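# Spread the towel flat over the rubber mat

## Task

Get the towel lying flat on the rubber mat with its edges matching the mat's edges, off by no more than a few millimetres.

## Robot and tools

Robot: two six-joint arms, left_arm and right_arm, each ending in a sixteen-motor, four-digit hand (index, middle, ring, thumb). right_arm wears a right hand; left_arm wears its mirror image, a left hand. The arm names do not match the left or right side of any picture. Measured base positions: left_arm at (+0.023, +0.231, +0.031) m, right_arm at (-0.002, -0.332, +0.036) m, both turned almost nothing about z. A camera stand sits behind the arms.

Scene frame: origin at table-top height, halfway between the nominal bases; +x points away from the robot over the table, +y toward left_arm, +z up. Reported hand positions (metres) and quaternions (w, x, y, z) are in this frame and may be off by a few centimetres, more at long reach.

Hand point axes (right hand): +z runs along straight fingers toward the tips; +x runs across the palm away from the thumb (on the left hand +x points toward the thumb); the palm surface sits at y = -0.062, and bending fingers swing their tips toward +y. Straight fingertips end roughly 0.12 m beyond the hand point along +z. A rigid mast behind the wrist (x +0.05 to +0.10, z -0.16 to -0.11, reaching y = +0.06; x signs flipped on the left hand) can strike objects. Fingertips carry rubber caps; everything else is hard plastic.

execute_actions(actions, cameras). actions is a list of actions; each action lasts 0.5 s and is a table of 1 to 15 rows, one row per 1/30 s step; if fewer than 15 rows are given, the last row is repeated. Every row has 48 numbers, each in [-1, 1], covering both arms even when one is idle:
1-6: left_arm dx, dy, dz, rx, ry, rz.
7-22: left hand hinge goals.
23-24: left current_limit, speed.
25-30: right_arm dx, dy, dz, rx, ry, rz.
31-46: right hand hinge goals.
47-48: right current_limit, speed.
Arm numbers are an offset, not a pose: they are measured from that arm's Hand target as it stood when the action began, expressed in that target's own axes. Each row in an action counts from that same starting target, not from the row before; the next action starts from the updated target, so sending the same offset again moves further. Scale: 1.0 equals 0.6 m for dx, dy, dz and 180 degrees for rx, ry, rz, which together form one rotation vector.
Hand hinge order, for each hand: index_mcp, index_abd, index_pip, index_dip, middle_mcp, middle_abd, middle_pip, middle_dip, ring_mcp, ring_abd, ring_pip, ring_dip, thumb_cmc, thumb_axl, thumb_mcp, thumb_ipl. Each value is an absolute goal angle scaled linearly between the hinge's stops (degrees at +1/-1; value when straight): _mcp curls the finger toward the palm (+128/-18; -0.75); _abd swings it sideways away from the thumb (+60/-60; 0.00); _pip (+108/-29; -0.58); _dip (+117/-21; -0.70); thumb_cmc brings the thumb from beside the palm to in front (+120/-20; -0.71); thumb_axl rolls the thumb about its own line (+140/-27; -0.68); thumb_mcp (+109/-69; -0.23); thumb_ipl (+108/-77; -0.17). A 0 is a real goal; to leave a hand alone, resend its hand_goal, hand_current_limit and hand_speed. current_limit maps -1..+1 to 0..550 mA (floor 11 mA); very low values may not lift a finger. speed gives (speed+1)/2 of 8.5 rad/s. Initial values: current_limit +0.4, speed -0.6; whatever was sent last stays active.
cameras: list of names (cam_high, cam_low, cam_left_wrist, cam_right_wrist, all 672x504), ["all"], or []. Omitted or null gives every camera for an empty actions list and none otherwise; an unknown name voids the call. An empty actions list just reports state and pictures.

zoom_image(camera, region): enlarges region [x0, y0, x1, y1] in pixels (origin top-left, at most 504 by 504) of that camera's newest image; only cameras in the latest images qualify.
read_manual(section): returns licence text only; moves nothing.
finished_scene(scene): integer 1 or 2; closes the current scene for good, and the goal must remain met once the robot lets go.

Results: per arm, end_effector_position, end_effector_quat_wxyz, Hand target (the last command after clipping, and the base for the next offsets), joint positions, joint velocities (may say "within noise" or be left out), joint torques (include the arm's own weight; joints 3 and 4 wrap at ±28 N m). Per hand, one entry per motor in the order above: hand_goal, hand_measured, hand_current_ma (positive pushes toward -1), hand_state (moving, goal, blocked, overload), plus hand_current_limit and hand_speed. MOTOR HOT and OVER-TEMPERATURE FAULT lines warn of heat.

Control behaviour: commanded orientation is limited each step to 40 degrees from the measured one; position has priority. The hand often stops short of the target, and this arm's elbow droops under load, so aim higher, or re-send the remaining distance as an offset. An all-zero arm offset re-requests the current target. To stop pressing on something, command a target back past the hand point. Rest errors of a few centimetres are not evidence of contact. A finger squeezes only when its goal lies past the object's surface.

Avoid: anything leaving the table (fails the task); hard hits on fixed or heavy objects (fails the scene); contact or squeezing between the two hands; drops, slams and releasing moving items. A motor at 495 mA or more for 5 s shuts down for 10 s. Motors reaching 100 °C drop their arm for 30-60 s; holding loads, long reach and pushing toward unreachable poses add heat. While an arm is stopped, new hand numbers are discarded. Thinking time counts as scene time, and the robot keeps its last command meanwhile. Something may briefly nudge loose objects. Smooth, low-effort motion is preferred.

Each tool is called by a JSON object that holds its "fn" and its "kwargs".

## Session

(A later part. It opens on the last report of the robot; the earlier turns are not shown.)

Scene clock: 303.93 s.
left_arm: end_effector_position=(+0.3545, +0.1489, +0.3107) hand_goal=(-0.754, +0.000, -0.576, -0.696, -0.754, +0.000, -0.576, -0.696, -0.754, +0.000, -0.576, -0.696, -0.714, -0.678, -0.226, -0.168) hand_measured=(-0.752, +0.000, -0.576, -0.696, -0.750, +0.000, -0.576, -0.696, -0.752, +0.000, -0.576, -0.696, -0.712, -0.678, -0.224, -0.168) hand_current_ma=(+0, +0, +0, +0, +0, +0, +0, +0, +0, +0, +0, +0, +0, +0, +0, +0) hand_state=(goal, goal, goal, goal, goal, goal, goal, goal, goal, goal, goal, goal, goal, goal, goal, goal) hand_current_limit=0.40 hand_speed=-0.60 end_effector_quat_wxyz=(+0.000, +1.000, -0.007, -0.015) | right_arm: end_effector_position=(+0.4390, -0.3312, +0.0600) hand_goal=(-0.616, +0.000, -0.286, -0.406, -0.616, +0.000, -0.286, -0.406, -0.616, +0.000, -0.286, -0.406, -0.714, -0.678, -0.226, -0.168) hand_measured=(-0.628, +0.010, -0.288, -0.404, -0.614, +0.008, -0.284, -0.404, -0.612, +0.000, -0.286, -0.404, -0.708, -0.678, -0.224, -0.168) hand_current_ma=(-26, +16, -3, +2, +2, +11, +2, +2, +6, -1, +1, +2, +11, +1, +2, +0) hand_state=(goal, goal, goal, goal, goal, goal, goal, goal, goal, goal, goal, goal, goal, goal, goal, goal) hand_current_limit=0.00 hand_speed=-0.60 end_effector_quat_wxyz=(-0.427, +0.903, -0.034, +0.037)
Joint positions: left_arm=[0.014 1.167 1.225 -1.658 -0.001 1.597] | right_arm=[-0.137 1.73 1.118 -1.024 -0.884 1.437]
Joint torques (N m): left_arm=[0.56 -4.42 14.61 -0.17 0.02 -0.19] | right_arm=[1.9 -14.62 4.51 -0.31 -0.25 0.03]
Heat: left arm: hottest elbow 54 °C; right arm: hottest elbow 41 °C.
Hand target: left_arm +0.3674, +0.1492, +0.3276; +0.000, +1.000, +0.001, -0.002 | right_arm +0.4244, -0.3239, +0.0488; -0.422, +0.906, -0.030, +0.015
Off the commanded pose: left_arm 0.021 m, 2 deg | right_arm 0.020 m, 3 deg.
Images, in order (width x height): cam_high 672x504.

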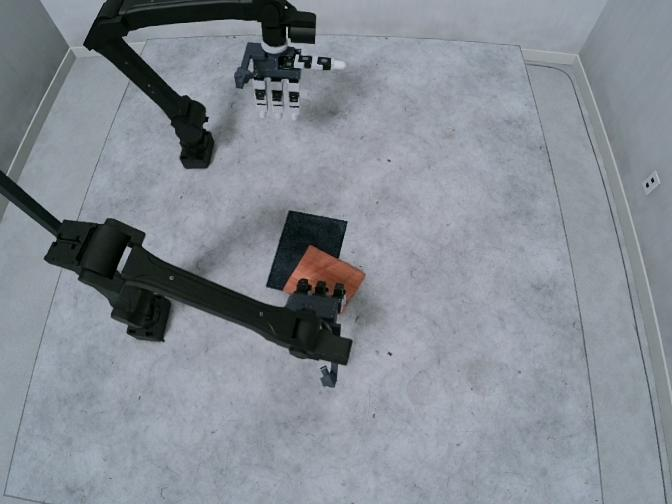

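{"fn": "execute_actions", "kwargs": {"actions": [[[0,0,0,0,0,0,-0.754,0,-0.576,-0.696,-0.754,0,-0.576,-0.696,-0.754,0,-0.576,-0.696,-0.714,-0.678,-0.226,-0.168,0.4,-0.6,0,-0.0715,-0.06,0,0,0,-0.616,0,-0.285,-0.406,-0.616,0,-0.285,-0.406,-0.616,0,-0.285,-0.406,-0.714,-0.678,-0.226,-0.168,0,-0.6]],[[0,0,0,0,0,0,-0.754,0,-0.576,-0.696,-0.754,0,-0.576,-0.696,-0.754,0,-0.576,-0.696,-0.714,-0.678,-0.226,-0.168,0.4,-0.6,0.0375,-0.0415,0.0493,0,0.0239,0.02,-0.616,0,-0.285,-0.406,-0.616,0,-0.285,-0.406,-0.616,0,-0.285,-0.406,-0.714,-0.678,-0.226,-0.168,0,-0.6]],[[0,0,0,0,0,0,-0.754,0,-0.576,-0.696,-0.754,0,-0.576,-0.696,-0.754,0,-0.576,-0.696,-0.714,-0.678,-0.226,-0.168,0.4,-0.6,0.0375,-0.0415,0.0493,0,0.0238,0.02,-0.616,0,-0.285,-0.406,-0.616,0,-0.285,-0.406,-0.616,0,-0.285,-0.406,-0.714,-0.678,-0.226,-0.168,0,-0.6]]], "cameras": ["cam_high"]}}

{"fn": "zoom_image", "kwargs": {"camera": "cam_high", "region": [240, 190, 440, 340]}}

Scene clock: 324.30 s.
left_arm: end_effector_position=(+0.3545, +0.1489, +0.3107) hand_goal=(-0.754, +0.000, -0.576, -0.696, -0.754, +0.000, -0.576, -0.696, -0.754, +0.000, -0.576, -0.696, -0.714, -0.678, -0.226, -0.168) hand_measured=(-0.752, +0.000, -0.576, -0.696, -0.750, +0.000, -0.576, -0.696, -0.752, +0.000, -0.576, -0.696, -0.712, -0.678, -0.224, -0.168) hand_current_ma=(+0, +0, +0, +0, +0, +0, +0, +0, +0, +0, +0, +0, +0, +0, +0, +0) hand_state=(goal, goal, goal, goal, goal, goal, goal, goal, goal, goal, goal, goal, goal, goal, goal, goal) hand_current_limit=0.40 hand_speed=-0.60 end_effector_quat_wxyz=(+0.000, +1.000, -0.007, -0.015) | right_arm: end_effector_position=(+0.4583, -0.2538, +0.0926) hand_goal=(-0.616, +0.000, -0.286, -0.406, -0.616, +0.000, -0.286, -0.406, -0.616, +0.000, -0.286, -0.406, -0.714, -0.678, -0.226, -0.168) hand_measured=(-0.612, +0.002, -0.288, -0.404, -0.610, +0.002, -0.284, -0.404, -0.610, +0.000, -0.286, -0.404, -0.708, -0.678, -0.224, -0.168) hand_current_ma=(+8, +2, -1, +2, +8, +2, +2, +2, +9, -1, +1, +2, +11, +1, +3, +0) hand_state=(goal, goal, goal, goal, goal, goal, goal, goal, goal, goal, goal, goal, goal, goal, goal, goal) hand_current_limit=0.00 hand_speed=-0.60 end_effector_quat_wxyz=(-0.418, +0.899, -0.124, +0.036)
Joint positions: left_arm=[0.014 1.167 1.225 -1.658 -0.001 1.597] | right_arm=[0.033 1.662 1.12 -0.781 -0.838 1.949]
Joint torques (N m): left_arm=[0.56 -4.72 14.68 -0.24 0.01 -0.18] | right_arm=[0.85 -15.09 10.09 1.21 -0.85 0.21]
Heat: left arm: hottest elbow 54 °C; right arm: hottest elbow 41 °C.
Hand target: left_arm +0.3674, +0.1492, +0.3276; +0.000, +1.000, +0.001, -0.002 | right_arm +0.4778, -0.2523, +0.1049; -0.419, +0.899, -0.118, +0.056
Off the commanded pose: left_arm 0.021 m, 2 deg | right_arm 0.023 m, 2 deg.
Images, in order (width x height): cam_high 672x504.

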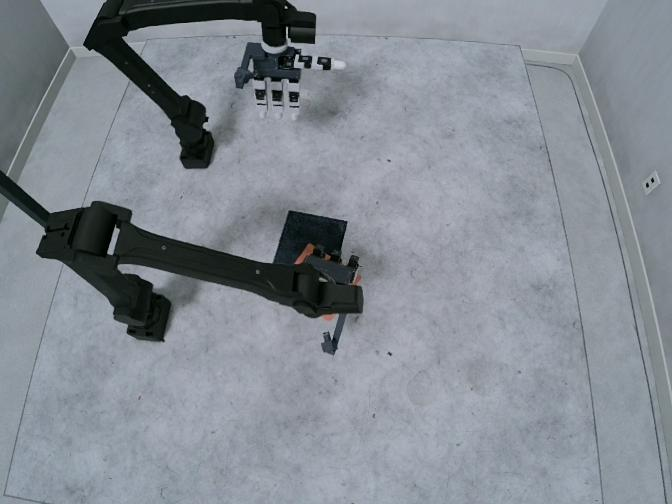

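Scaled by 2.520.

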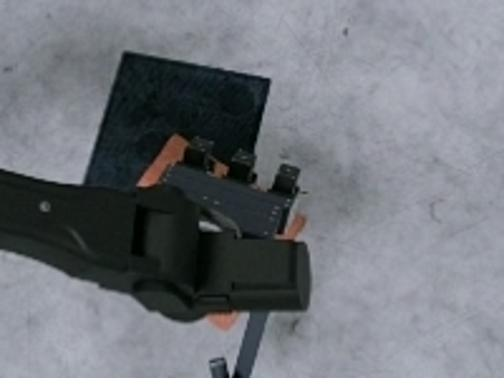

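{"fn": "execute_actions", "kwargs": {"actions": [[[0,0,0,0,0,0,-0.754,0,-0.576,-0.696,-0.754,0,-0.576,-0.696,-0.754,0,-0.576,-0.696,-0.714,-0.678,-0.226,-0.168,0.4,-0.6,0.014,0.03,0.032,0,0,0,-0.616,0,-0.285,-0.406,-0.616,0,-0.285,-0.406,-0.616,0,-0.285,-0.406,-0.714,-0.678,-0.226,-0.168,0,-0.6]],[[0,0,0,0,0,0,-0.754,0,-0.576,-0.696,-0.754,0,-0.576,-0.696,-0.754,0,-0.576,-0.696,-0.714,-0.678,-0.226,-0.168,0.4,-0.6,0.014,0.029,0.032,0,0,0,-0.616,0,-0.285,-0.406,-0.616,0,-0.285,-0.406,-0.616,0,-0.285,-0.406,-0.714,-0.678,-0.226,-0.168,0,-0.6]]], "cameras": ["cam_high","cam_right_wrist"]}}

{"fn": "zoom_image", "kwargs": {"camera": "cam_high", "region": [240, 190, 440, 340]}}

{"fn": "zoom_image", "kwargs": {"camera": "cam_right_wrist", "region": [200, 0, 504, 180]}}

Scene clock: 336.00 s.
left_arm: end_effector_position=(+0.3545, +0.1489, +0.3107) hand_goal=(-0.754, +0.000, -0.576, -0.696, -0.754, +0.000, -0.576, -0.696, -0.754, +0.000, -0.576, -0.696, -0.714, -0.678, -0.226, -0.168) hand_measured=(-0.752, +0.000, -0.576, -0.696, -0.750, +0.000, -0.576, -0.696, -0.752, +0.000, -0.576, -0.696, -0.712, -0.678, -0.224, -0.168) hand_current_ma=(+0, +0, +0, +0, +0, +0, +0, +0, +0, +0, +0, +0, +0, +0, +0, +0) hand_state=(goal, goal, goal, goal, goal, goal, goal, goal, goal, goal, goal, goal, goal, goal, goal, goal) hand_current_limit=0.40 hand_speed=-0.60 end_effector_quat_wxyz=(+0.000, +1.000, -0.007, -0.015) | right_arm: end_effector_position=(+0.4772, -0.2503, +0.0667) hand_goal=(-0.616, +0.000, -0.286, -0.406, -0.616, +0.000, -0.286, -0.406, -0.616, +0.000, -0.286, -0.406, -0.714, -0.678, -0.226, -0.168) hand_measured=(-0.610, -0.022, -0.274, -0.392, -0.610, -0.004, -0.284, -0.404, -0.618, -0.012, -0.284, -0.404, -0.708, -0.678, -0.224, -0.168) hand_current_ma=(+9, -40, +22, +26, +9, -5, +2, +2, -4, -18, +1, +3, +11, +1, +3, +0) hand_state=(goal, blocked, goal, goal, goal, goal, goal, goal, goal, goal, goal, goal, goal, goal, goal, goal) hand_current_limit=0.00 hand_speed=-0.60 end_effector_quat_wxyz=(-0.428, +0.894, -0.127, +0.048)
Joint positions: left_arm=[0.014 1.167 1.225 -1.658 -0.001 1.597] | right_arm=[0.033 1.727 1.12 -0.671 -0.853 1.98]
Joint torques (N m): left_arm=[0.79 -5.01 14.65 -0.27 0.03 -0.18] | right_arm=[1.2 -11.58 9.5 1.85 -0.03 -0.01]
Heat: left arm: hottest elbow 54 °C; right arm: hottest elbow 41 °C.
Hand target: left_arm +0.3674, +0.1492, +0.3276; +0.000, +1.000, +0.001, -0.002 | right_arm +0.4958, -0.2502, +0.0531; -0.419, +0.899, -0.118, +0.056
Off the commanded pose: left_arm 0.021 m, 2 deg | right_arm 0.023 m, 2 deg.
camera_calibration:
cam_right_wrist: T_world_to_cam=[[-0.874797, -0.201567, -0.440568, 0.422413], [-0.398623, -0.217401, 0.890975, 0.00870656], [-0.275371, 0.955043, 0.109833, 0.486142], [0, 0, 0, 1]] pos_world=[0.506866, -0.377249, 0.12495]
Images, in order (width x height): cam_high 672x504, cam_right_wrist 672x504.

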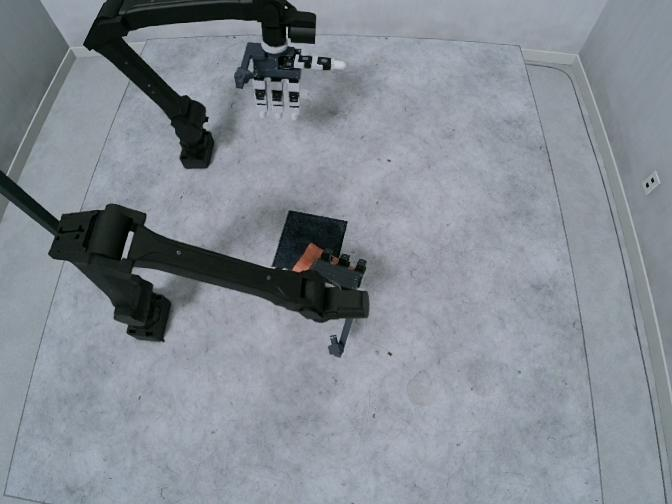

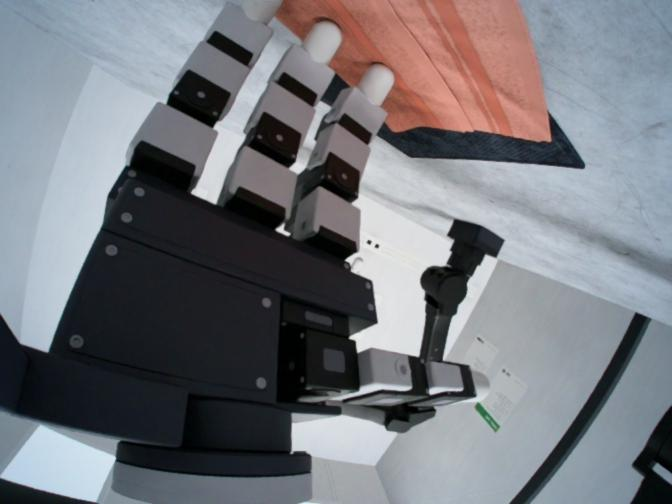

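Scaled by 2.520.

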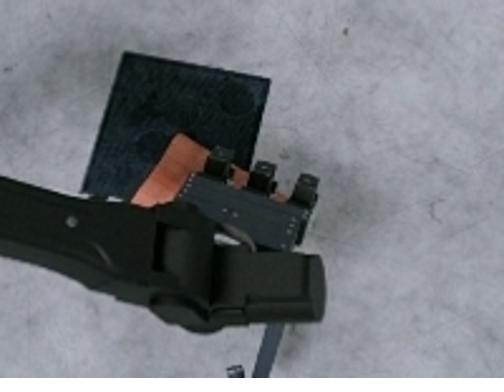

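Scaled by 1.658 from the camera's 672x504 image, which has a finer 960x720 frame.

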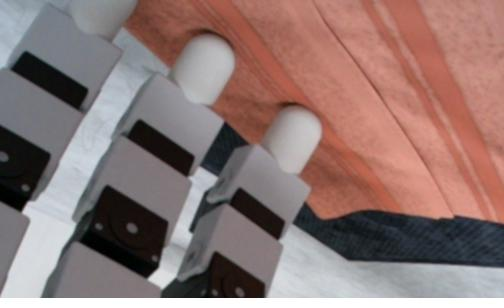

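{"fn": "execute_actions", "kwargs": {"actions": [[[0,0,0,0,0,0,-0.754,0,-0.576,-0.696,-0.754,0,-0.576,-0.696,-0.754,0,-0.576,-0.696,-0.714,-0.678,-0.226,-0.168,0.4,-0.6,-0.0368,-0.0056,0.0067,0,-0.0187,-0.0157,-0.616,0,-0.285,-0.406,-0.616,0,-0.285,-0.406,-0.616,0,-0.285,-0.406,-0.714,-0.678,-0.226,-0.168,0,-0.6]],[[0,0,0,0,0,0,-0.754,0,-0.576,-0.696,-0.754,0,-0.576,-0.696,-0.754,0,-0.576,-0.696,-0.714,-0.678,-0.226,-0.168,0.4,-0.6,-0.036,-0.0074,0.0088,0,-0.0187,-0.0157,-0.616,0,-0.285,-0.406,-0.616,0,-0.285,-0.406,-0.616,0,-0.285,-0.406,-0.714,-0.678,-0.226,-0.168,0,-0.6]],[[0,0,0,0,0,0,-0.754,0,-0.576,-0.696,-0.754,0,-0.576,-0.696,-0.754,0,-0.576,-0.696,-0.714,-0.678,-0.226,-0.168,0.4,-0.6,-0.0351,-0.0092,0.011,0,-0.0187,-0.0157,-0.616,0,-0.285,-0.406,-0.616,0,-0.285,-0.406,-0.616,0,-0.285,-0.406,-0.714,-0.678,-0.226,-0.168,0,-0.6]]], "cameras": ["cam_high","cam_right_wrist"]}}

{"fn": "zoom_image", "kwargs": {"camera": "cam_high", "region": [240, 190, 440, 340]}}

{"fn": "zoom_image", "kwargs": {"camera": "cam_right_wrist", "region": [200, 0, 504, 180]}}

Scene clock: 349.63 s.
left_arm: end_effector_position=(+0.3545, +0.1489, +0.3107) hand_goal=(-0.754, +0.000, -0.576, -0.696, -0.754, +0.000, -0.576, -0.696, -0.754, +0.000, -0.576, -0.696, -0.714, -0.678, -0.226, -0.168) hand_measured=(-0.752, +0.000, -0.576, -0.696, -0.750, +0.000, -0.576, -0.696, -0.752, +0.000, -0.576, -0.696, -0.712, -0.678, -0.224, -0.168) hand_current_ma=(+0, +0, +0, +0, +0, +0, +0, +0, +0, +0, +0, +0, +0, +0, +0, +0) hand_state=(goal, goal, goal, goal, goal, goal, goal, goal, goal, goal, goal, goal, goal, goal, goal, goal) hand_current_limit=0.40 hand_speed=-0.60 end_effector_quat_wxyz=(+0.000, +1.000, -0.007, -0.015) | right_arm: end_effector_position=(+0.4570, -0.2257, +0.0689) hand_goal=(-0.616, +0.000, -0.286, -0.406, -0.616, +0.000, -0.286, -0.406, -0.616, +0.000, -0.286, -0.406, -0.714, -0.678, -0.226, -0.168) hand_measured=(-0.612, +0.040, -0.268, -0.384, -0.608, +0.000, -0.284, -0.404, -0.612, -0.002, -0.284, -0.404, -0.708, -0.678, -0.224, -0.168) hand_current_ma=(+8, +90, +40, +48, +12, +0, +3, +2, +7, -3, +1, +3, +11, +1, +3, +0) hand_state=(goal, blocked, goal, blocked, goal, goal, goal, goal, goal, goal, goal, goal, goal, goal, goal, goal) hand_current_limit=0.00 hand_speed=-0.60 end_effector_quat_wxyz=(-0.426, +0.904, -0.013, +0.038)
Joint positions: left_arm=[0.014 1.167 1.225 -1.658 -0.001 1.597] | right_arm=[0.095 1.701 1.103 -0.783 -0.87 1.743]
Joint torques (N m): left_arm=[0.56 -4.72 14.67 -0.27 0.04 -0.19] | right_arm=[2.26 -14.33 4.67 -0.06 -0.75 0.05]
Heat: left arm: hottest elbow 55 °C; right arm: hottest elbow 41 °C.
Hand target: left_arm +0.3674, +0.1492, +0.3276; +0.000, +1.000, +0.001, -0.002 | right_arm +0.4359, -0.2178, +0.0531; -0.422, +0.906, -0.014, +0.007
Off the commanded pose: left_arm 0.021 m, 2 deg | right_arm 0.028 m, 4 deg.
camera_calibration:
cam_right_wrist: T_world_to_cam=[[-0.774289, -0.389456, -0.498799, 0.326378], [-0.411601, -0.288775, 0.864404, -0.00431512], [-0.480688, 0.874604, 0.0632949, 0.535755], [0, 0, 0, 1]] pos_world=[0.508466, -0.342709, 0.132617]
Images, in order (width x height): cam_high 672x504, cam_right_wrist 672x504.

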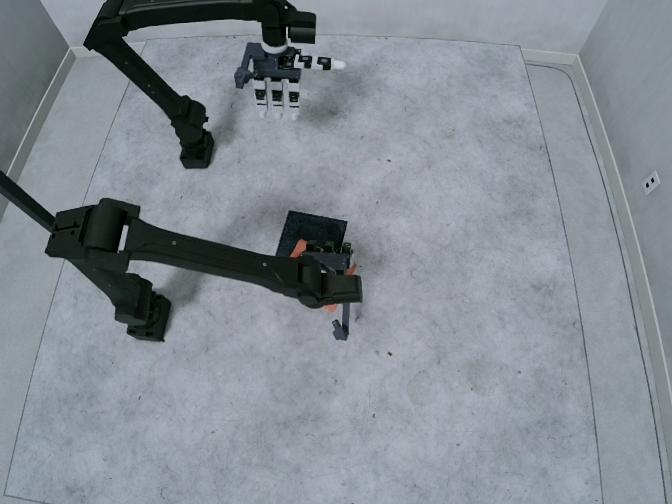

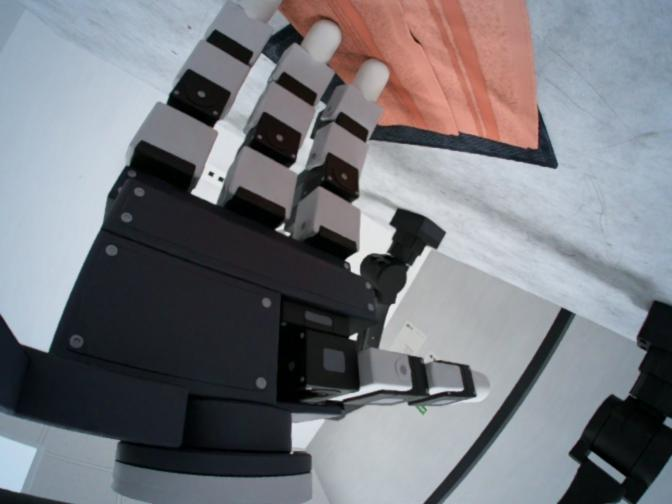

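Scaled by 2.520.

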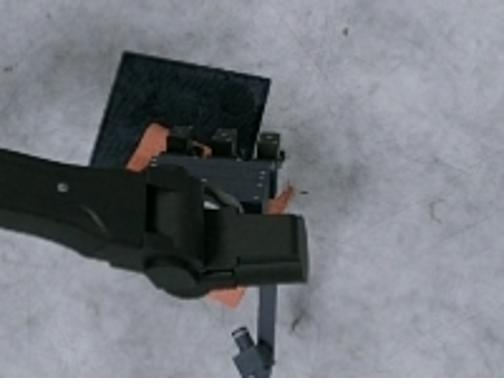

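Scaled by 1.658 from the camera's 672x504 image, which has a finer 960x720 frame.

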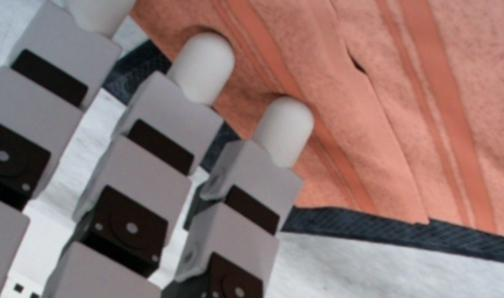

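{"fn": "execute_actions", "kwargs": {"actions": [[[0,0,0,0,0,0,-0.754,0,-0.576,-0.696,-0.754,0,-0.576,-0.696,-0.754,0,-0.576,-0.696,-0.714,-0.678,-0.226,-0.168,0.4,-0.6,-0.0339,-0.0109,0.013,0,-0.0187,-0.0157,-0.616,0,-0.285,-0.406,-0.616,0,-0.285,-0.406,-0.616,0,-0.285,-0.406,-0.714,-0.678,-0.226,-0.168,0,-0.6]],[[0,0,0,0,0,0,-0.754,0,-0.576,-0.696,-0.754,0,-0.576,-0.696,-0.754,0,-0.576,-0.696,-0.714,-0.678,-0.226,-0.168,0.4,-0.6,0,-0.0894,-0.075,0,0,0,-0.616,0,-0.285,-0.406,-0.616,0,-0.285,-0.406,-0.616,0,-0.285,-0.406,-0.714,-0.678,-0.226,-0.168,0,-0.6]],[[0,0,0,0,0,0,-0.754,0,-0.576,-0.696,-0.754,0,-0.576,-0.696,-0.754,0,-0.576,-0.696,-0.714,-0.678,-0.226,-0.168,0.4,-0.6,0,0.1,-0.14,0,0,0,-0.616,0,-0.285,-0.406,-0.616,0,-0.285,-0.406,-0.616,0,-0.285,-0.406,-0.714,-0.678,-0.226,-0.168,0,-0.6]]], "cameras": ["cam_high","cam_right_wrist"]}}

{"fn": "zoom_image", "kwargs": {"camera": "cam_high", "region": [240, 190, 440, 340]}}

{"fn": "zoom_image", "kwargs": {"camera": "cam_right_wrist", "region": [200, 0, 504, 180]}}

Scene clock: 359.97 s.
left_arm: end_effector_position=(+0.3545, +0.1489, +0.3107) hand_goal=(-0.754, +0.000, -0.576, -0.696, -0.754, +0.000, -0.576, -0.696, -0.754, +0.000, -0.576, -0.696, -0.714, -0.678, -0.226, -0.168) hand_measured=(-0.752, +0.000, -0.576, -0.696, -0.750, +0.000, -0.576, -0.696, -0.752, +0.000, -0.576, -0.696, -0.712, -0.678, -0.224, -0.168) hand_current_ma=(+0, +0, +0, +0, +0, +0, +0, +0, +0, +0, +0, +0, +0, +0, +0, +0) hand_state=(goal, goal, goal, goal, goal, goal, goal, goal, goal, goal, goal, goal, goal, goal, goal, goal) hand_current_limit=0.40 hand_speed=-0.60 end_effector_quat_wxyz=(+0.000, +1.000, -0.007, -0.015) | right_arm: end_effector_position=(+0.4008, -0.3114, +0.1195) hand_goal=(-0.616, +0.000, -0.286, -0.406, -0.616, +0.000, -0.286, -0.406, -0.616, +0.000, -0.286, -0.406, -0.714, -0.678, -0.226, -0.168) hand_measured=(-0.610, +0.002, -0.282, -0.404, -0.608, +0.000, -0.284, -0.404, -0.610, -0.002, -0.284, -0.404, -0.708, -0.678, -0.224, -0.168) hand_current_ma=(+9, +3, +4, +4, +12, +0, +3, +2, +10, -2, +1, +3, +11, +1, +3, +0) hand_state=(goal, goal, goal, goal, goal, goal, goal, goal, goal, goal, goal, goal, goal, goal, goal, goal) hand_current_limit=0.00 hand_speed=-0.60 end_effector_quat_wxyz=(-0.422, +0.906, +0.004, -0.022)
Joint positions: left_arm=[0.014 1.167 1.225 -1.658 -0.001 1.597] | right_arm=[-0.089 1.632 1.162 -1.316 -0.852 1.335]
Joint torques (N m): left_arm=[0.56 -4.78 14.61 -0.28 0.01 -0.2] | right_arm=[1.38 -13.39 10.48 -0.53 -1.09 0.04]
Heat: left arm: hottest elbow 55 °C; right arm: hottest elbow 41 °C.
Hand target: left_arm +0.3674, +0.1492, +0.3276; +0.000, +1.000, +0.001, -0.002 | right_arm +0.4204, -0.3096, +0.1312; -0.422, +0.906, +0.021, -0.009
Off the commanded pose: left_arm 0.021 m, 2 deg | right_arm 0.023 m, 2 deg.
camera_calibration:
cam_right_wrist: T_world_to_cam=[[-0.783137, -0.457066, -0.421649, 0.248076], [-0.304926, -0.308688, 0.900962, -0.149241], [-0.541956, 0.834148, 0.102374, 0.587759], [0, 0, 0, 1]] pos_world=[0.46731, -0.42296, 0.17889]
Images, in order (width x height): cam_high 672x504, cam_right_wrist 672x504.

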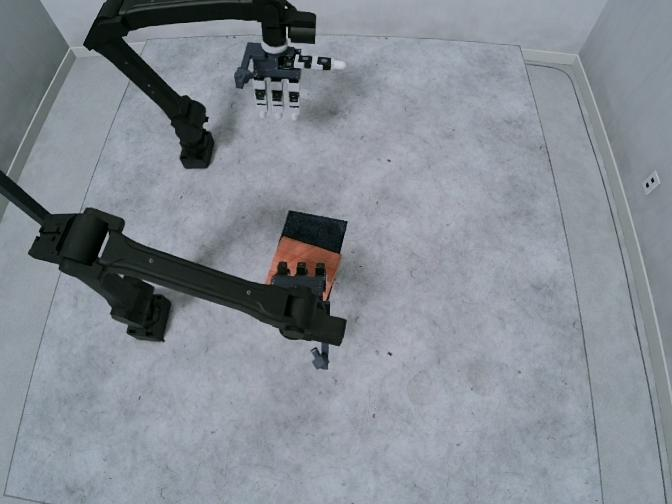

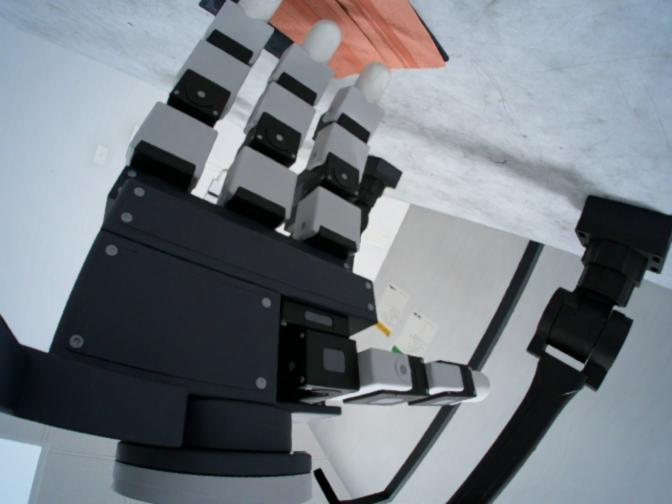

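Scaled by 2.520.

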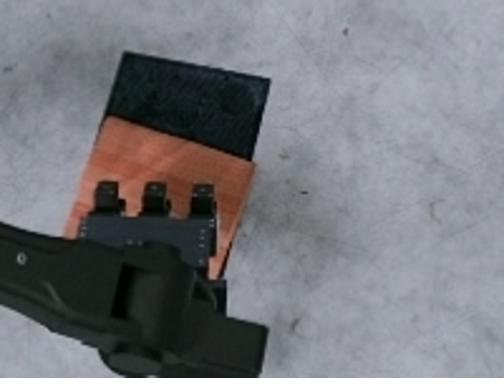

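Scaled by 1.658 from the camera's 672x504 image, which has a finer 960x720 frame.

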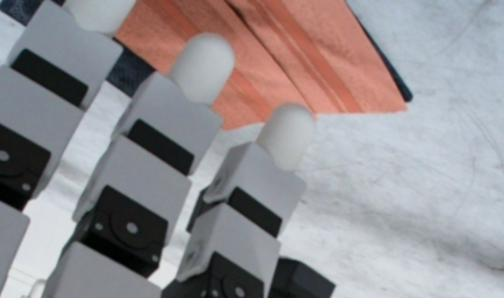

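{"fn": "execute_actions", "kwargs": {"actions": [[[0,0,0,0,0,0,-0.754,0,-0.576,-0.696,-0.754,0,-0.576,-0.696,-0.754,0,-0.576,-0.696,-0.714,-0.678,-0.226,-0.168,0.4,-0.6,-0.022,0.042,-0.115,0,0,0,-0.616,0,-0.285,-0.406,-0.616,0,-0.285,-0.406,-0.616,0,-0.285,-0.406,-0.714,-0.678,-0.226,-0.168,0,-0.6]],[[0,0,0,0,0,0,-0.754,0,-0.576,-0.696,-0.754,0,-0.576,-0.696,-0.754,0,-0.576,-0.696,-0.714,-0.678,-0.226,-0.168,0.4,-0.6,-0.022,0.042,-0.115,0,0,0,-0.616,0,-0.285,-0.406,-0.616,0,-0.285,-0.406,-0.616,0,-0.285,-0.406,-0.714,-0.678,-0.226,-0.168,0,-0.6]]], "cameras": ["cam_high","cam_right_wrist","cam_low"]}}

{"fn": "zoom_image", "kwargs": {"camera": "cam_high", "region": [250, 195, 370, 315]}}

{"fn": "zoom_image", "kwargs": {"camera": "cam_low", "region": [170, 240, 290, 300]}}

{"fn": "zoom_image", "kwargs": {"camera": "cam_right_wrist", "region": [200, 0, 504, 180]}}

Scene clock: 372.67 s.
left_arm: end_effector_position=(+0.3545, +0.1489, +0.3107) hand_goal=(-0.754, +0.000, -0.576, -0.696, -0.754, +0.000, -0.576, -0.696, -0.754, +0.000, -0.576, -0.696, -0.714, -0.678, -0.226, -0.168) hand_measured=(-0.752, +0.000, -0.576, -0.696, -0.750, +0.000, -0.576, -0.696, -0.752, +0.000, -0.576, -0.696, -0.712, -0.678, -0.224, -0.168) hand_current_ma=(+0, +0, +0, +0, +0, +0, +0, +0, +0, +0, +0, +0, +0, +0, +0, +0) hand_state=(goal, goal, goal, goal, goal, goal, goal, goal, goal, goal, goal, goal, goal, goal, goal, goal) hand_current_limit=0.40 hand_speed=-0.60 end_effector_quat_wxyz=(+0.000, +1.000, -0.007, -0.015) | right_arm: end_effector_position=(+0.3839, -0.4447, +0.1698) hand_goal=(-0.616, +0.000, -0.286, -0.406, -0.616, +0.000, -0.286, -0.406, -0.616, +0.000, -0.286, -0.406, -0.714, -0.678, -0.226, -0.168) hand_measured=(-0.610, +0.002, -0.282, -0.404, -0.608, +0.000, -0.284, -0.404, -0.610, -0.002, -0.284, -0.404, -0.708, -0.678, -0.224, -0.168) hand_current_ma=(+9, +3, +4, +4, +12, +0, +3, +2, +10, -2, +1, +3, +11, +1, +3, +0) hand_state=(goal, goal, goal, goal, goal, goal, goal, goal, goal, goal, goal, goal, goal, goal, goal, goal) hand_current_limit=0.00 hand_speed=-0.60 end_effector_quat_wxyz=(-0.409, +0.912, -0.003, +0.000)
Joint positions: left_arm=[0.014 1.167 1.225 -1.658 -0.001 1.597] | right_arm=[-0.386 1.647 1.318 -1.673 -0.749 0.98]
Joint torques (N m): left_arm=[0.85 -4.78 14.63 -0.25 0.01 -0.19] | right_arm=[1.26 -13.68 10.55 -1.02 -0.74 0.03]
Heat: left arm: hottest elbow 55 °C; right arm: hottest elbow 42 °C.
Hand target: left_arm +0.3674, +0.1492, +0.3276; +0.000, +1.000, +0.001, -0.002 | right_arm +0.4002, -0.4488, +0.1814; -0.422, +0.906, +0.021, -0.009
Off the commanded pose: left_arm 0.021 m, 2 deg | right_arm 0.020 m, 3 deg.
joint sent to its limit (right arm) — joint 4 (wrist pitch), lower limit. The joint targets are off in orientation, not in position.
camera_calibration:
cam_right_wrist: T_world_to_cam=[[-0.782323, -0.445543, -0.435272, 0.202126], [-0.344197, -0.273193, 0.898273, -0.209557], [-0.519133, 0.852559, 0.0603709, 0.691189], [0, 0, 0, 1]] pos_world=[0.444818, -0.556473, 0.234491]
Images, in order (width x height): cam_high 672x504, cam_low 672x504, cam_right_wrist 672x504.

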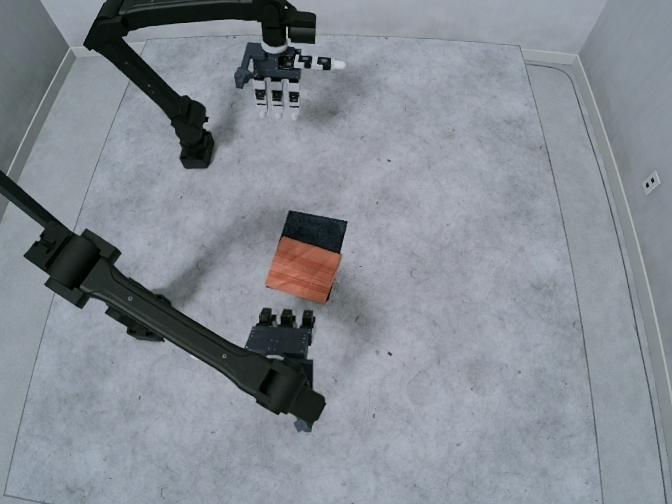

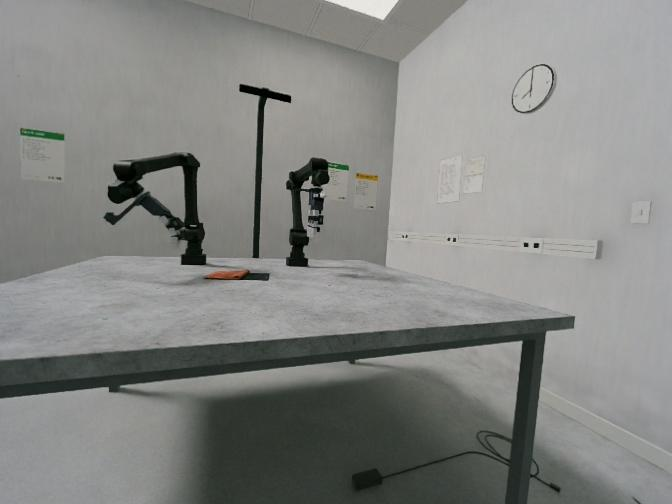

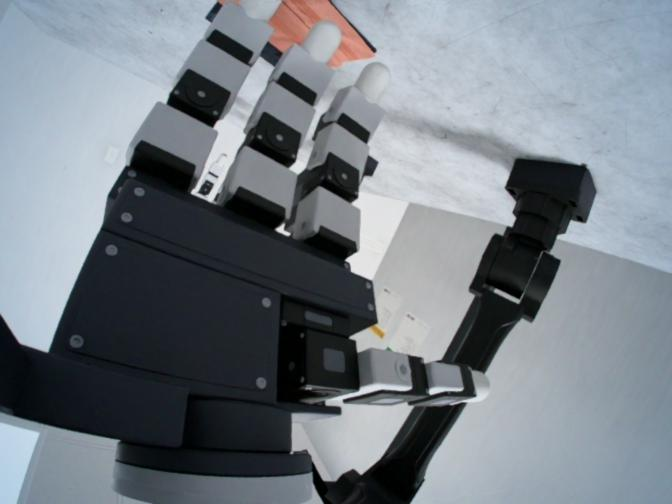

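Scaled by 4.200.

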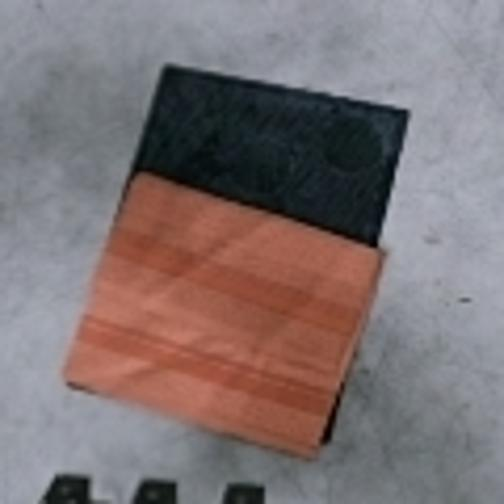

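Scaled by 4.200.

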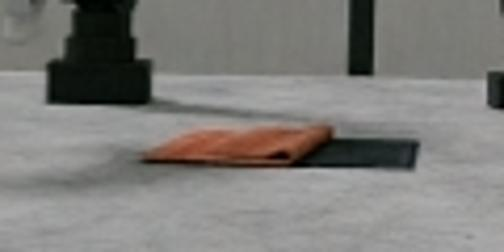

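Scaled by 1.658 from the camera's 672x504 image, which has a finer 960x720 frame.

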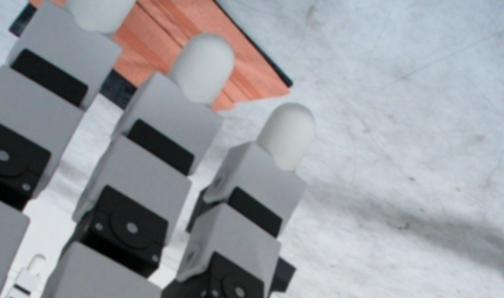

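{"fn": "execute_actions", "kwargs": {"actions": [[[0,0,0,0,0,0,-0.754,0,-0.576,-0.696,-0.754,0,-0.576,-0.696,-0.754,0,-0.576,-0.696,-0.714,-0.678,-0.226,-0.168,0.4,-0.6,0.0093,-0.0205,0.1294,0,0.014,0.0118,-0.616,0,-0.285,-0.406,-0.616,0,-0.285,-0.406,-0.616,0,-0.285,-0.406,-0.714,-0.678,-0.226,-0.168,0,-0.6]],[[0,0,0,0,0,0,-0.754,0,-0.576,-0.696,-0.754,0,-0.576,-0.696,-0.754,0,-0.576,-0.696,-0.714,-0.678,-0.226,-0.168,0.4,-0.6,0.0093,-0.0205,0.1294,0,0.014,0.0118,-0.616,0,-0.285,-0.406,-0.616,0,-0.285,-0.406,-0.616,0,-0.285,-0.406,-0.714,-0.678,-0.226,-0.168,0,-0.6]]], "cameras": ["cam_high"]}}

{"fn": "zoom_image", "kwargs": {"camera": "cam_high", "region": [250, 195, 370, 315]}}

Scene clock: 400.37 s.
left_arm: end_effector_position=(+0.3545, +0.1489, +0.3107) hand_goal=(-0.754, +0.000, -0.576, -0.696, -0.754, +0.000, -0.576, -0.696, -0.754, +0.000, -0.576, -0.696, -0.714, -0.678, -0.226, -0.168) hand_measured=(-0.752, +0.000, -0.576, -0.696, -0.750, +0.000, -0.576, -0.696, -0.752, +0.000, -0.576, -0.696, -0.712, -0.678, -0.224, -0.168) hand_current_ma=(+0, +0, +0, +0, +0, +0, +0, +0, +0, +0, +0, +0, +0, +0, +0, +0) hand_state=(goal, goal, goal, goal, goal, goal, goal, goal, goal, goal, goal, goal, goal, goal, goal, goal) hand_current_limit=0.40 hand_speed=-0.60 end_effector_quat_wxyz=(+0.000, +1.000, -0.007, -0.015) | right_arm: end_effector_position=(+0.4106, -0.3133, +0.0962) hand_goal=(-0.616, +0.000, -0.286, -0.406, -0.616, +0.000, -0.286, -0.406, -0.616, +0.000, -0.286, -0.406, -0.714, -0.678, -0.226, -0.168) hand_measured=(-0.610, +0.002, -0.282, -0.404, -0.608, +0.000, -0.284, -0.404, -0.610, -0.002, -0.284, -0.404, -0.708, -0.678, -0.224, -0.168) hand_current_ma=(+9, +2, +4, +4, +12, +0, +3, +2, +10, -2, +1, +3, +11, +1, +3, +0) hand_state=(goal, goal, goal, goal, goal, goal, goal, goal, goal, goal, goal, goal, goal, goal, goal, goal) hand_current_limit=0.00 hand_speed=-0.60 end_effector_quat_wxyz=(-0.426, +0.904, -0.029, +0.009)
Joint positions: left_arm=[0.014 1.167 1.225 -1.658 -0.001 1.597] | right_arm=[-0.102 1.639 1.106 -1.145 -0.875 1.443]
Joint torques (N m): left_arm=[0.62 -4.95 14.64 -0.35 0.01 -0.18] | right_arm=[0.56 -15.74 6.01 0.42 -0.87 0.19]
Heat: left arm: hottest elbow 55 °C; right arm: hottest elbow 41 °C.
Hand target: left_arm +0.3674, +0.1492, +0.3276; +0.000, +1.000, +0.001, -0.002 | right_arm +0.4092, -0.3139, +0.1002; -0.422, +0.906, -0.032, +0.015
Off the commanded pose: left_arm 0.021 m, 2 deg | right_arm 0.004 m, 1 deg.
Images, in order (width x height): cam_high 672x504.

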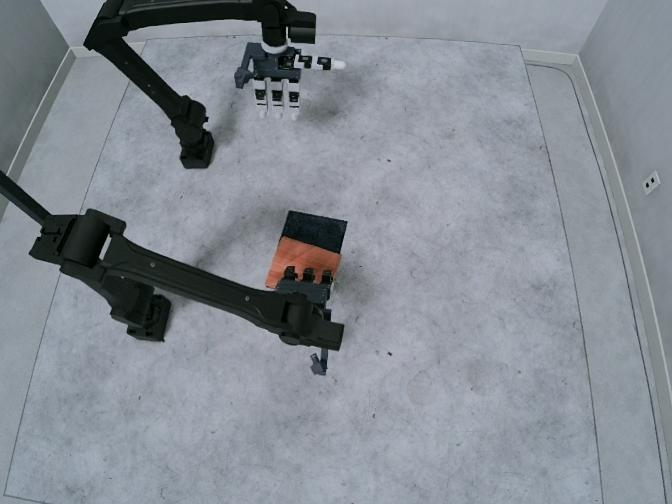

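Scaled by 4.200.

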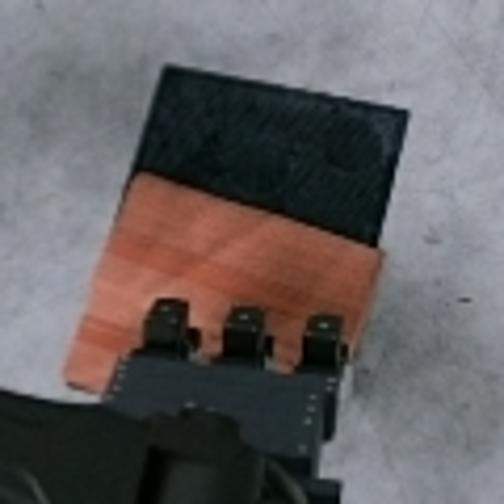

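{"fn": "execute_actions", "kwargs": {"actions": [[[0,0,0,0,0,0,-0.754,0,-0.576,-0.696,-0.754,0,-0.576,-0.696,-0.754,0,-0.576,-0.696,-0.714,-0.678,-0.226,-0.168,0.4,-0.6,-0.0643,0.0015,-0.0018,0,0,0,-0.616,0,-0.285,-0.406,-0.616,0,-0.285,-0.406,-0.616,0,-0.285,-0.406,-0.714,-0.678,-0.226,-0.168,0,-0.6]],[[0,0,0,0,0,0,-0.754,0,-0.576,-0.696,-0.754,0,-0.576,-0.696,-0.754,0,-0.576,-0.696,-0.714,-0.678,-0.226,-0.168,0.4,-0.6,0,0.03,0.025,0,0,0,-0.616,0,-0.285,-0.406,-0.616,0,-0.285,-0.406,-0.616,0,-0.285,-0.406,-0.714,-0.678,-0.226,-0.168,0,-0.6]]], "cameras": ["cam_high"]}}

{"fn": "zoom_image", "kwargs": {"camera": "cam_high", "region": [250, 195, 370, 315]}}

Scene clock: 424.73 s.
left_arm: end_effector_position=(+0.3545, +0.1489, +0.3107) hand_goal=(-0.754, +0.000, -0.576, -0.696, -0.754, +0.000, -0.576, -0.696, -0.754, +0.000, -0.576, -0.696, -0.714, -0.678, -0.226, -0.168) hand_measured=(-0.752, +0.000, -0.576, -0.696, -0.750, +0.000, -0.576, -0.696, -0.752, +0.000, -0.576, -0.696, -0.712, -0.678, -0.224, -0.168) hand_current_ma=(+0, +0, +0, +0, +0, +0, +0, +0, +0, +0, +0, +0, +0, +0, +0, +0) hand_state=(goal, goal, goal, goal, goal, goal, goal, goal, goal, goal, goal, goal, goal, goal, goal, goal) hand_current_limit=0.40 hand_speed=-0.60 end_effector_quat_wxyz=(+0.000, +1.000, -0.007, -0.015) | right_arm: end_effector_position=(+0.3718, -0.3086, +0.0819) hand_goal=(-0.616, +0.000, -0.286, -0.406, -0.616, +0.000, -0.286, -0.406, -0.616, +0.000, -0.286, -0.406, -0.714, -0.678, -0.226, -0.168) hand_measured=(-0.610, +0.002, -0.282, -0.404, -0.608, +0.000, -0.284, -0.404, -0.610, -0.002, -0.284, -0.404, -0.706, -0.678, -0.224, -0.168) hand_current_ma=(+9, +1, +4, +4, +12, +0, +3, +2, +10, -1, +1, +3, +12, +1, +4, +0) hand_state=(goal, goal, goal, goal, goal, goal, goal, goal, goal, goal, goal, goal, goal, goal, goal, goal) hand_current_limit=0.00 hand_speed=-0.60 end_effector_quat_wxyz=(-0.423, +0.906, -0.026, +0.016)
Joint positions: left_arm=[0.014 1.167 1.225 -1.658 -0.001 1.597] | right_arm=[-0.102 1.558 0.963 -1.067 -0.87 1.443]
Joint torques (N m): left_arm=[0.73 -4.54 14.69 -0.27 0.01 -0.19] | right_arm=[-0.26 -11.58 5.93 0.4 -0.89 0.11]
Heat: left arm: hottest elbow 55 °C; right arm: hottest elbow 41 °C.
Hand target: left_arm +0.3674, +0.1492, +0.3276; +0.000, +1.000, +0.001, -0.002 | right_arm +0.3706, -0.3128, +0.0768; -0.422, +0.906, -0.031, +0.015
Off the commanded pose: left_arm 0.021 m, 2 deg | right_arm 0.007 m, 1 deg.
Images, in order (width x height): cam_high 672x504.

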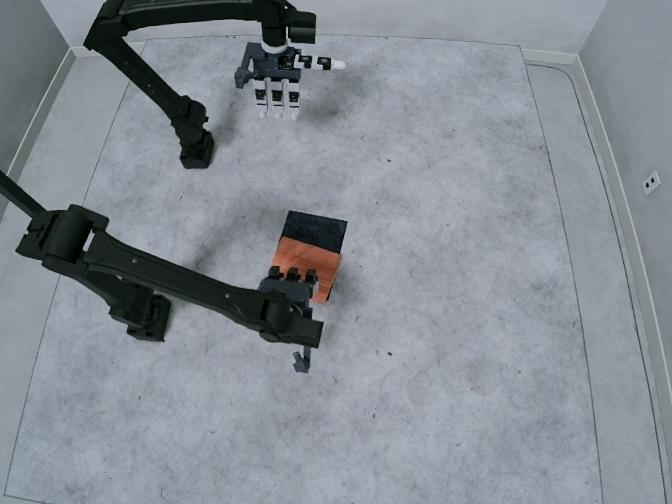

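Scaled by 4.200.

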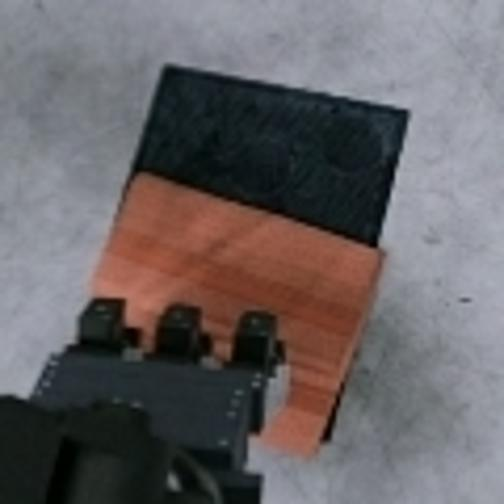

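{"fn": "execute_actions", "kwargs": {"actions": [[[0,0,0,0,0,0,-0.754,0,-0.576,-0.696,-0.754,0,-0.576,-0.696,-0.754,0,-0.576,-0.696,-0.714,-0.678,-0.226,-0.168,0.4,-0.6,0,0.0377,0.0252,0,0,0,-0.616,0,-0.285,-0.406,-0.616,0,-0.285,-0.406,-0.616,0,-0.285,-0.406,-0.714,-0.678,-0.226,-0.168,0,-0.6]]], "cameras": ["cam_right_wrist"]}}

{"fn": "zoom_image", "kwargs": {"camera": "cam_right_wrist", "region": [200, 0, 504, 180]}}

Scene clock: 431.17 s.
left_arm: end_effector_position=(+0.3545, +0.1489, +0.3107) hand_goal=(-0.754, +0.000, -0.576, -0.696, -0.754, +0.000, -0.576, -0.696, -0.754, +0.000, -0.576, -0.696, -0.714, -0.678, -0.226, -0.168) hand_measured=(-0.752, +0.000, -0.576, -0.696, -0.750, +0.000, -0.576, -0.696, -0.752, +0.000, -0.576, -0.696, -0.712, -0.678, -0.224, -0.168) hand_current_ma=(+0, +0, +0, +0, +0, +0, +0, +0, +0, +0, +0, +0, +0, +0, +0, +0) hand_state=(goal, goal, goal, goal, goal, goal, goal, goal, goal, goal, goal, goal, goal, goal, goal, goal) hand_current_limit=0.40 hand_speed=-0.60 end_effector_quat_wxyz=(+0.000, +1.000, -0.007, -0.015) | right_arm: end_effector_position=(+0.3731, -0.3105, +0.0622) hand_goal=(-0.616, +0.000, -0.286, -0.406, -0.616, +0.000, -0.286, -0.406, -0.616, +0.000, -0.286, -0.406, -0.714, -0.678, -0.226, -0.168) hand_measured=(-0.612, -0.002, -0.284, -0.404, -0.618, -0.004, -0.284, -0.400, -0.620, -0.006, -0.286, -0.402, -0.706, -0.678, -0.224, -0.168) hand_current_ma=(+5, -1, +1, +2, -2, -5, +2, +9, -6, -7, +0, +4, +12, +1, +4, +0) hand_state=(goal, goal, goal, goal, goal, goal, goal, goal, goal, goal, goal, goal, goal, goal, goal, goal) hand_current_limit=0.00 hand_speed=-0.60 end_effector_quat_wxyz=(-0.427, +0.903, -0.028, +0.019)
Joint positions: left_arm=[0.014 1.167 1.225 -1.658 -0.001 1.597] | right_arm=[-0.111 1.593 0.94 -1.009 -0.88 1.438]
Joint torques (N m): left_arm=[0.79 -4.89 14.61 -0.21 -0.01 -0.19] | right_arm=[-0.09 -10.58 5.29 0.88 -0.39 0.05]
Heat: left arm: hottest elbow 55 °C; right arm: hottest elbow 41 °C.
Hand target: left_arm +0.3674, +0.1492, +0.3276; +0.000, +1.000, +0.001, -0.002 | right_arm +0.3706, -0.3158, +0.0498; -0.422, +0.906, -0.032, +0.015
Off the commanded pose: left_arm 0.021 m, 2 deg | right_arm 0.014 m, 1 deg.
camera_calibration:
cam_right_wrist: T_world_to_cam=[[-0.800568, -0.378817, -0.464315, 0.236058], [-0.375328, -0.287045, 0.881325, -0.0715794], [-0.467141, 0.879831, 0.0876186, 0.564985], [0, 0, 0, 1]] pos_world=[0.426043, -0.428215, 0.123187]
Images, in order (width x height): cam_right_wrist 672x504.

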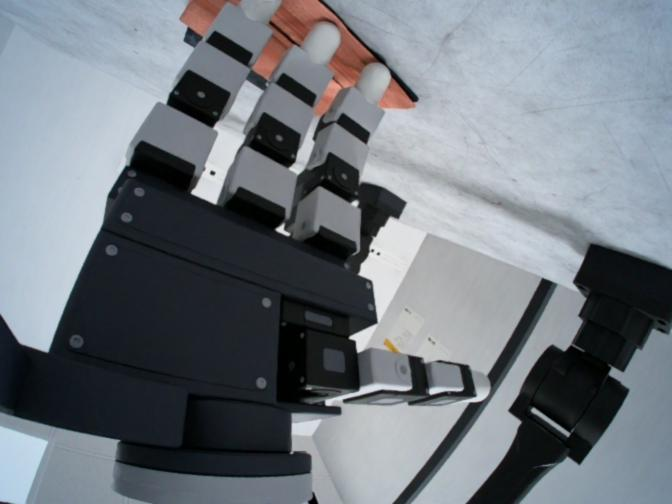

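Scaled by 1.658 from the camera's 672x504 image, which has a finer 960x720 frame.

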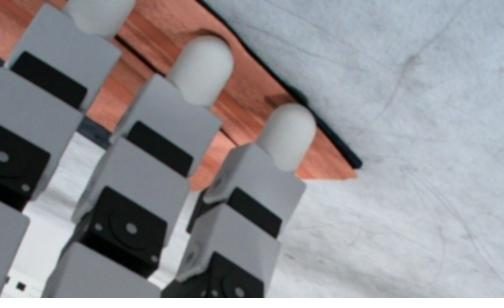

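{"fn": "execute_actions", "kwargs": {"actions": [[[0,0,0,0,0,0,-0.754,0,-0.576,-0.696,-0.754,0,-0.576,-0.696,-0.754,0,-0.576,-0.696,-0.714,-0.678,-0.226,-0.168,0.4,-0.6,0.0185,0.0013,-0.0015,0,-0.017,-0.0143,-0.616,0,-0.285,-0.406,-0.616,0,-0.285,-0.406,-0.616,0,-0.285,-0.406,-0.714,-0.678,-0.226,-0.168,0,-0.6]],[[0,0,0,0,0,0,-0.754,0,-0.576,-0.696,-0.754,0,-0.576,-0.696,-0.754,0,-0.576,-0.696,-0.714,-0.678,-0.226,-0.168,0.4,-0.6,0.0185,0.0013,-0.0015,0,-0.017,-0.0143,-0.616,0,-0.285,-0.406,-0.616,0,-0.285,-0.406,-0.616,0,-0.285,-0.406,-0.714,-0.678,-0.226,-0.168,0,-0.6]]], "cameras": ["cam_high"]}}

{"fn": "zoom_image", "kwargs": {"camera": "cam_high", "region": [250, 195, 370, 315]}}

Scene clock: 441.97 s.
left_arm: end_effector_position=(+0.3545, +0.1489, +0.3107) hand_goal=(-0.754, +0.000, -0.576, -0.696, -0.754, +0.000, -0.576, -0.696, -0.754, +0.000, -0.576, -0.696, -0.714, -0.678, -0.226, -0.168) hand_measured=(-0.752, +0.000, -0.576, -0.696, -0.750, +0.000, -0.576, -0.696, -0.752, +0.000, -0.576, -0.696, -0.712, -0.678, -0.224, -0.168) hand_current_ma=(+0, +0, +0, +0, +0, +0, +0, +0, +0, +0, +0, +0, +0, +0, +0, +0) hand_state=(goal, goal, goal, goal, goal, goal, goal, goal, goal, goal, goal, goal, goal, goal, goal, goal) hand_current_limit=0.40 hand_speed=-0.60 end_effector_quat_wxyz=(+0.000, +1.000, -0.007, -0.015) | right_arm: end_effector_position=(+0.3841, -0.3155, +0.0607) hand_goal=(-0.616, +0.000, -0.286, -0.406, -0.616, +0.000, -0.286, -0.406, -0.616, +0.000, -0.286, -0.406, -0.714, -0.678, -0.226, -0.168) hand_measured=(-0.612, +0.000, -0.286, -0.406, -0.622, -0.012, -0.288, -0.404, -0.618, -0.020, -0.272, -0.392, -0.706, -0.678, -0.224, -0.168) hand_current_ma=(+6, +0, -1, +1, -11, -21, -2, +2, -1, -35, +28, +26, +12, +1, +4, +0) hand_state=(goal, goal, goal, goal, goal, goal, goal, goal, goal, goal, goal, goal, goal, goal, goal, goal) hand_current_limit=0.00 hand_speed=-0.60 end_effector_quat_wxyz=(-0.430, +0.903, +0.027, -0.006)
Joint positions: left_arm=[0.014 1.167 1.225 -1.658 -0.001 1.597] | right_arm=[-0.112 1.67 1.029 -1.164 -0.865 1.25]
Joint torques (N m): left_arm=[0.73 -4.78 14.57 -0.27 0.02 -0.2] | right_arm=[0.91 -9.7 7.91 -0.03 -0.04 -0.04]
Heat: left arm: hottest elbow 55 °C; right arm: hottest elbow 40 °C.
Hand target: left_arm +0.3674, +0.1492, +0.3276; +0.000, +1.000, +0.001, -0.002 | right_arm +0.3927, -0.3189, +0.0498; -0.422, +0.906, +0.032, -0.014
Off the commanded pose: left_arm 0.021 m, 2 deg | right_arm 0.014 m, 1 deg.
Images, in order (width x height): cam_high 672x504.

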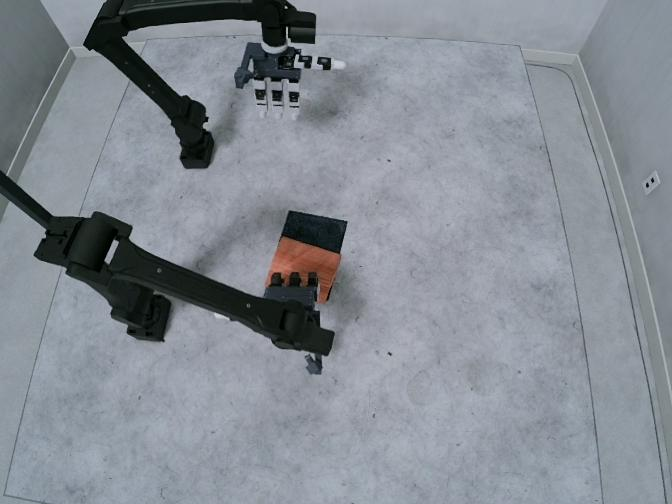

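Scaled by 4.200.

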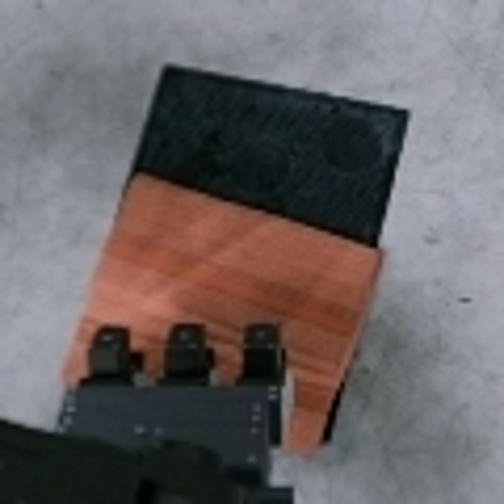

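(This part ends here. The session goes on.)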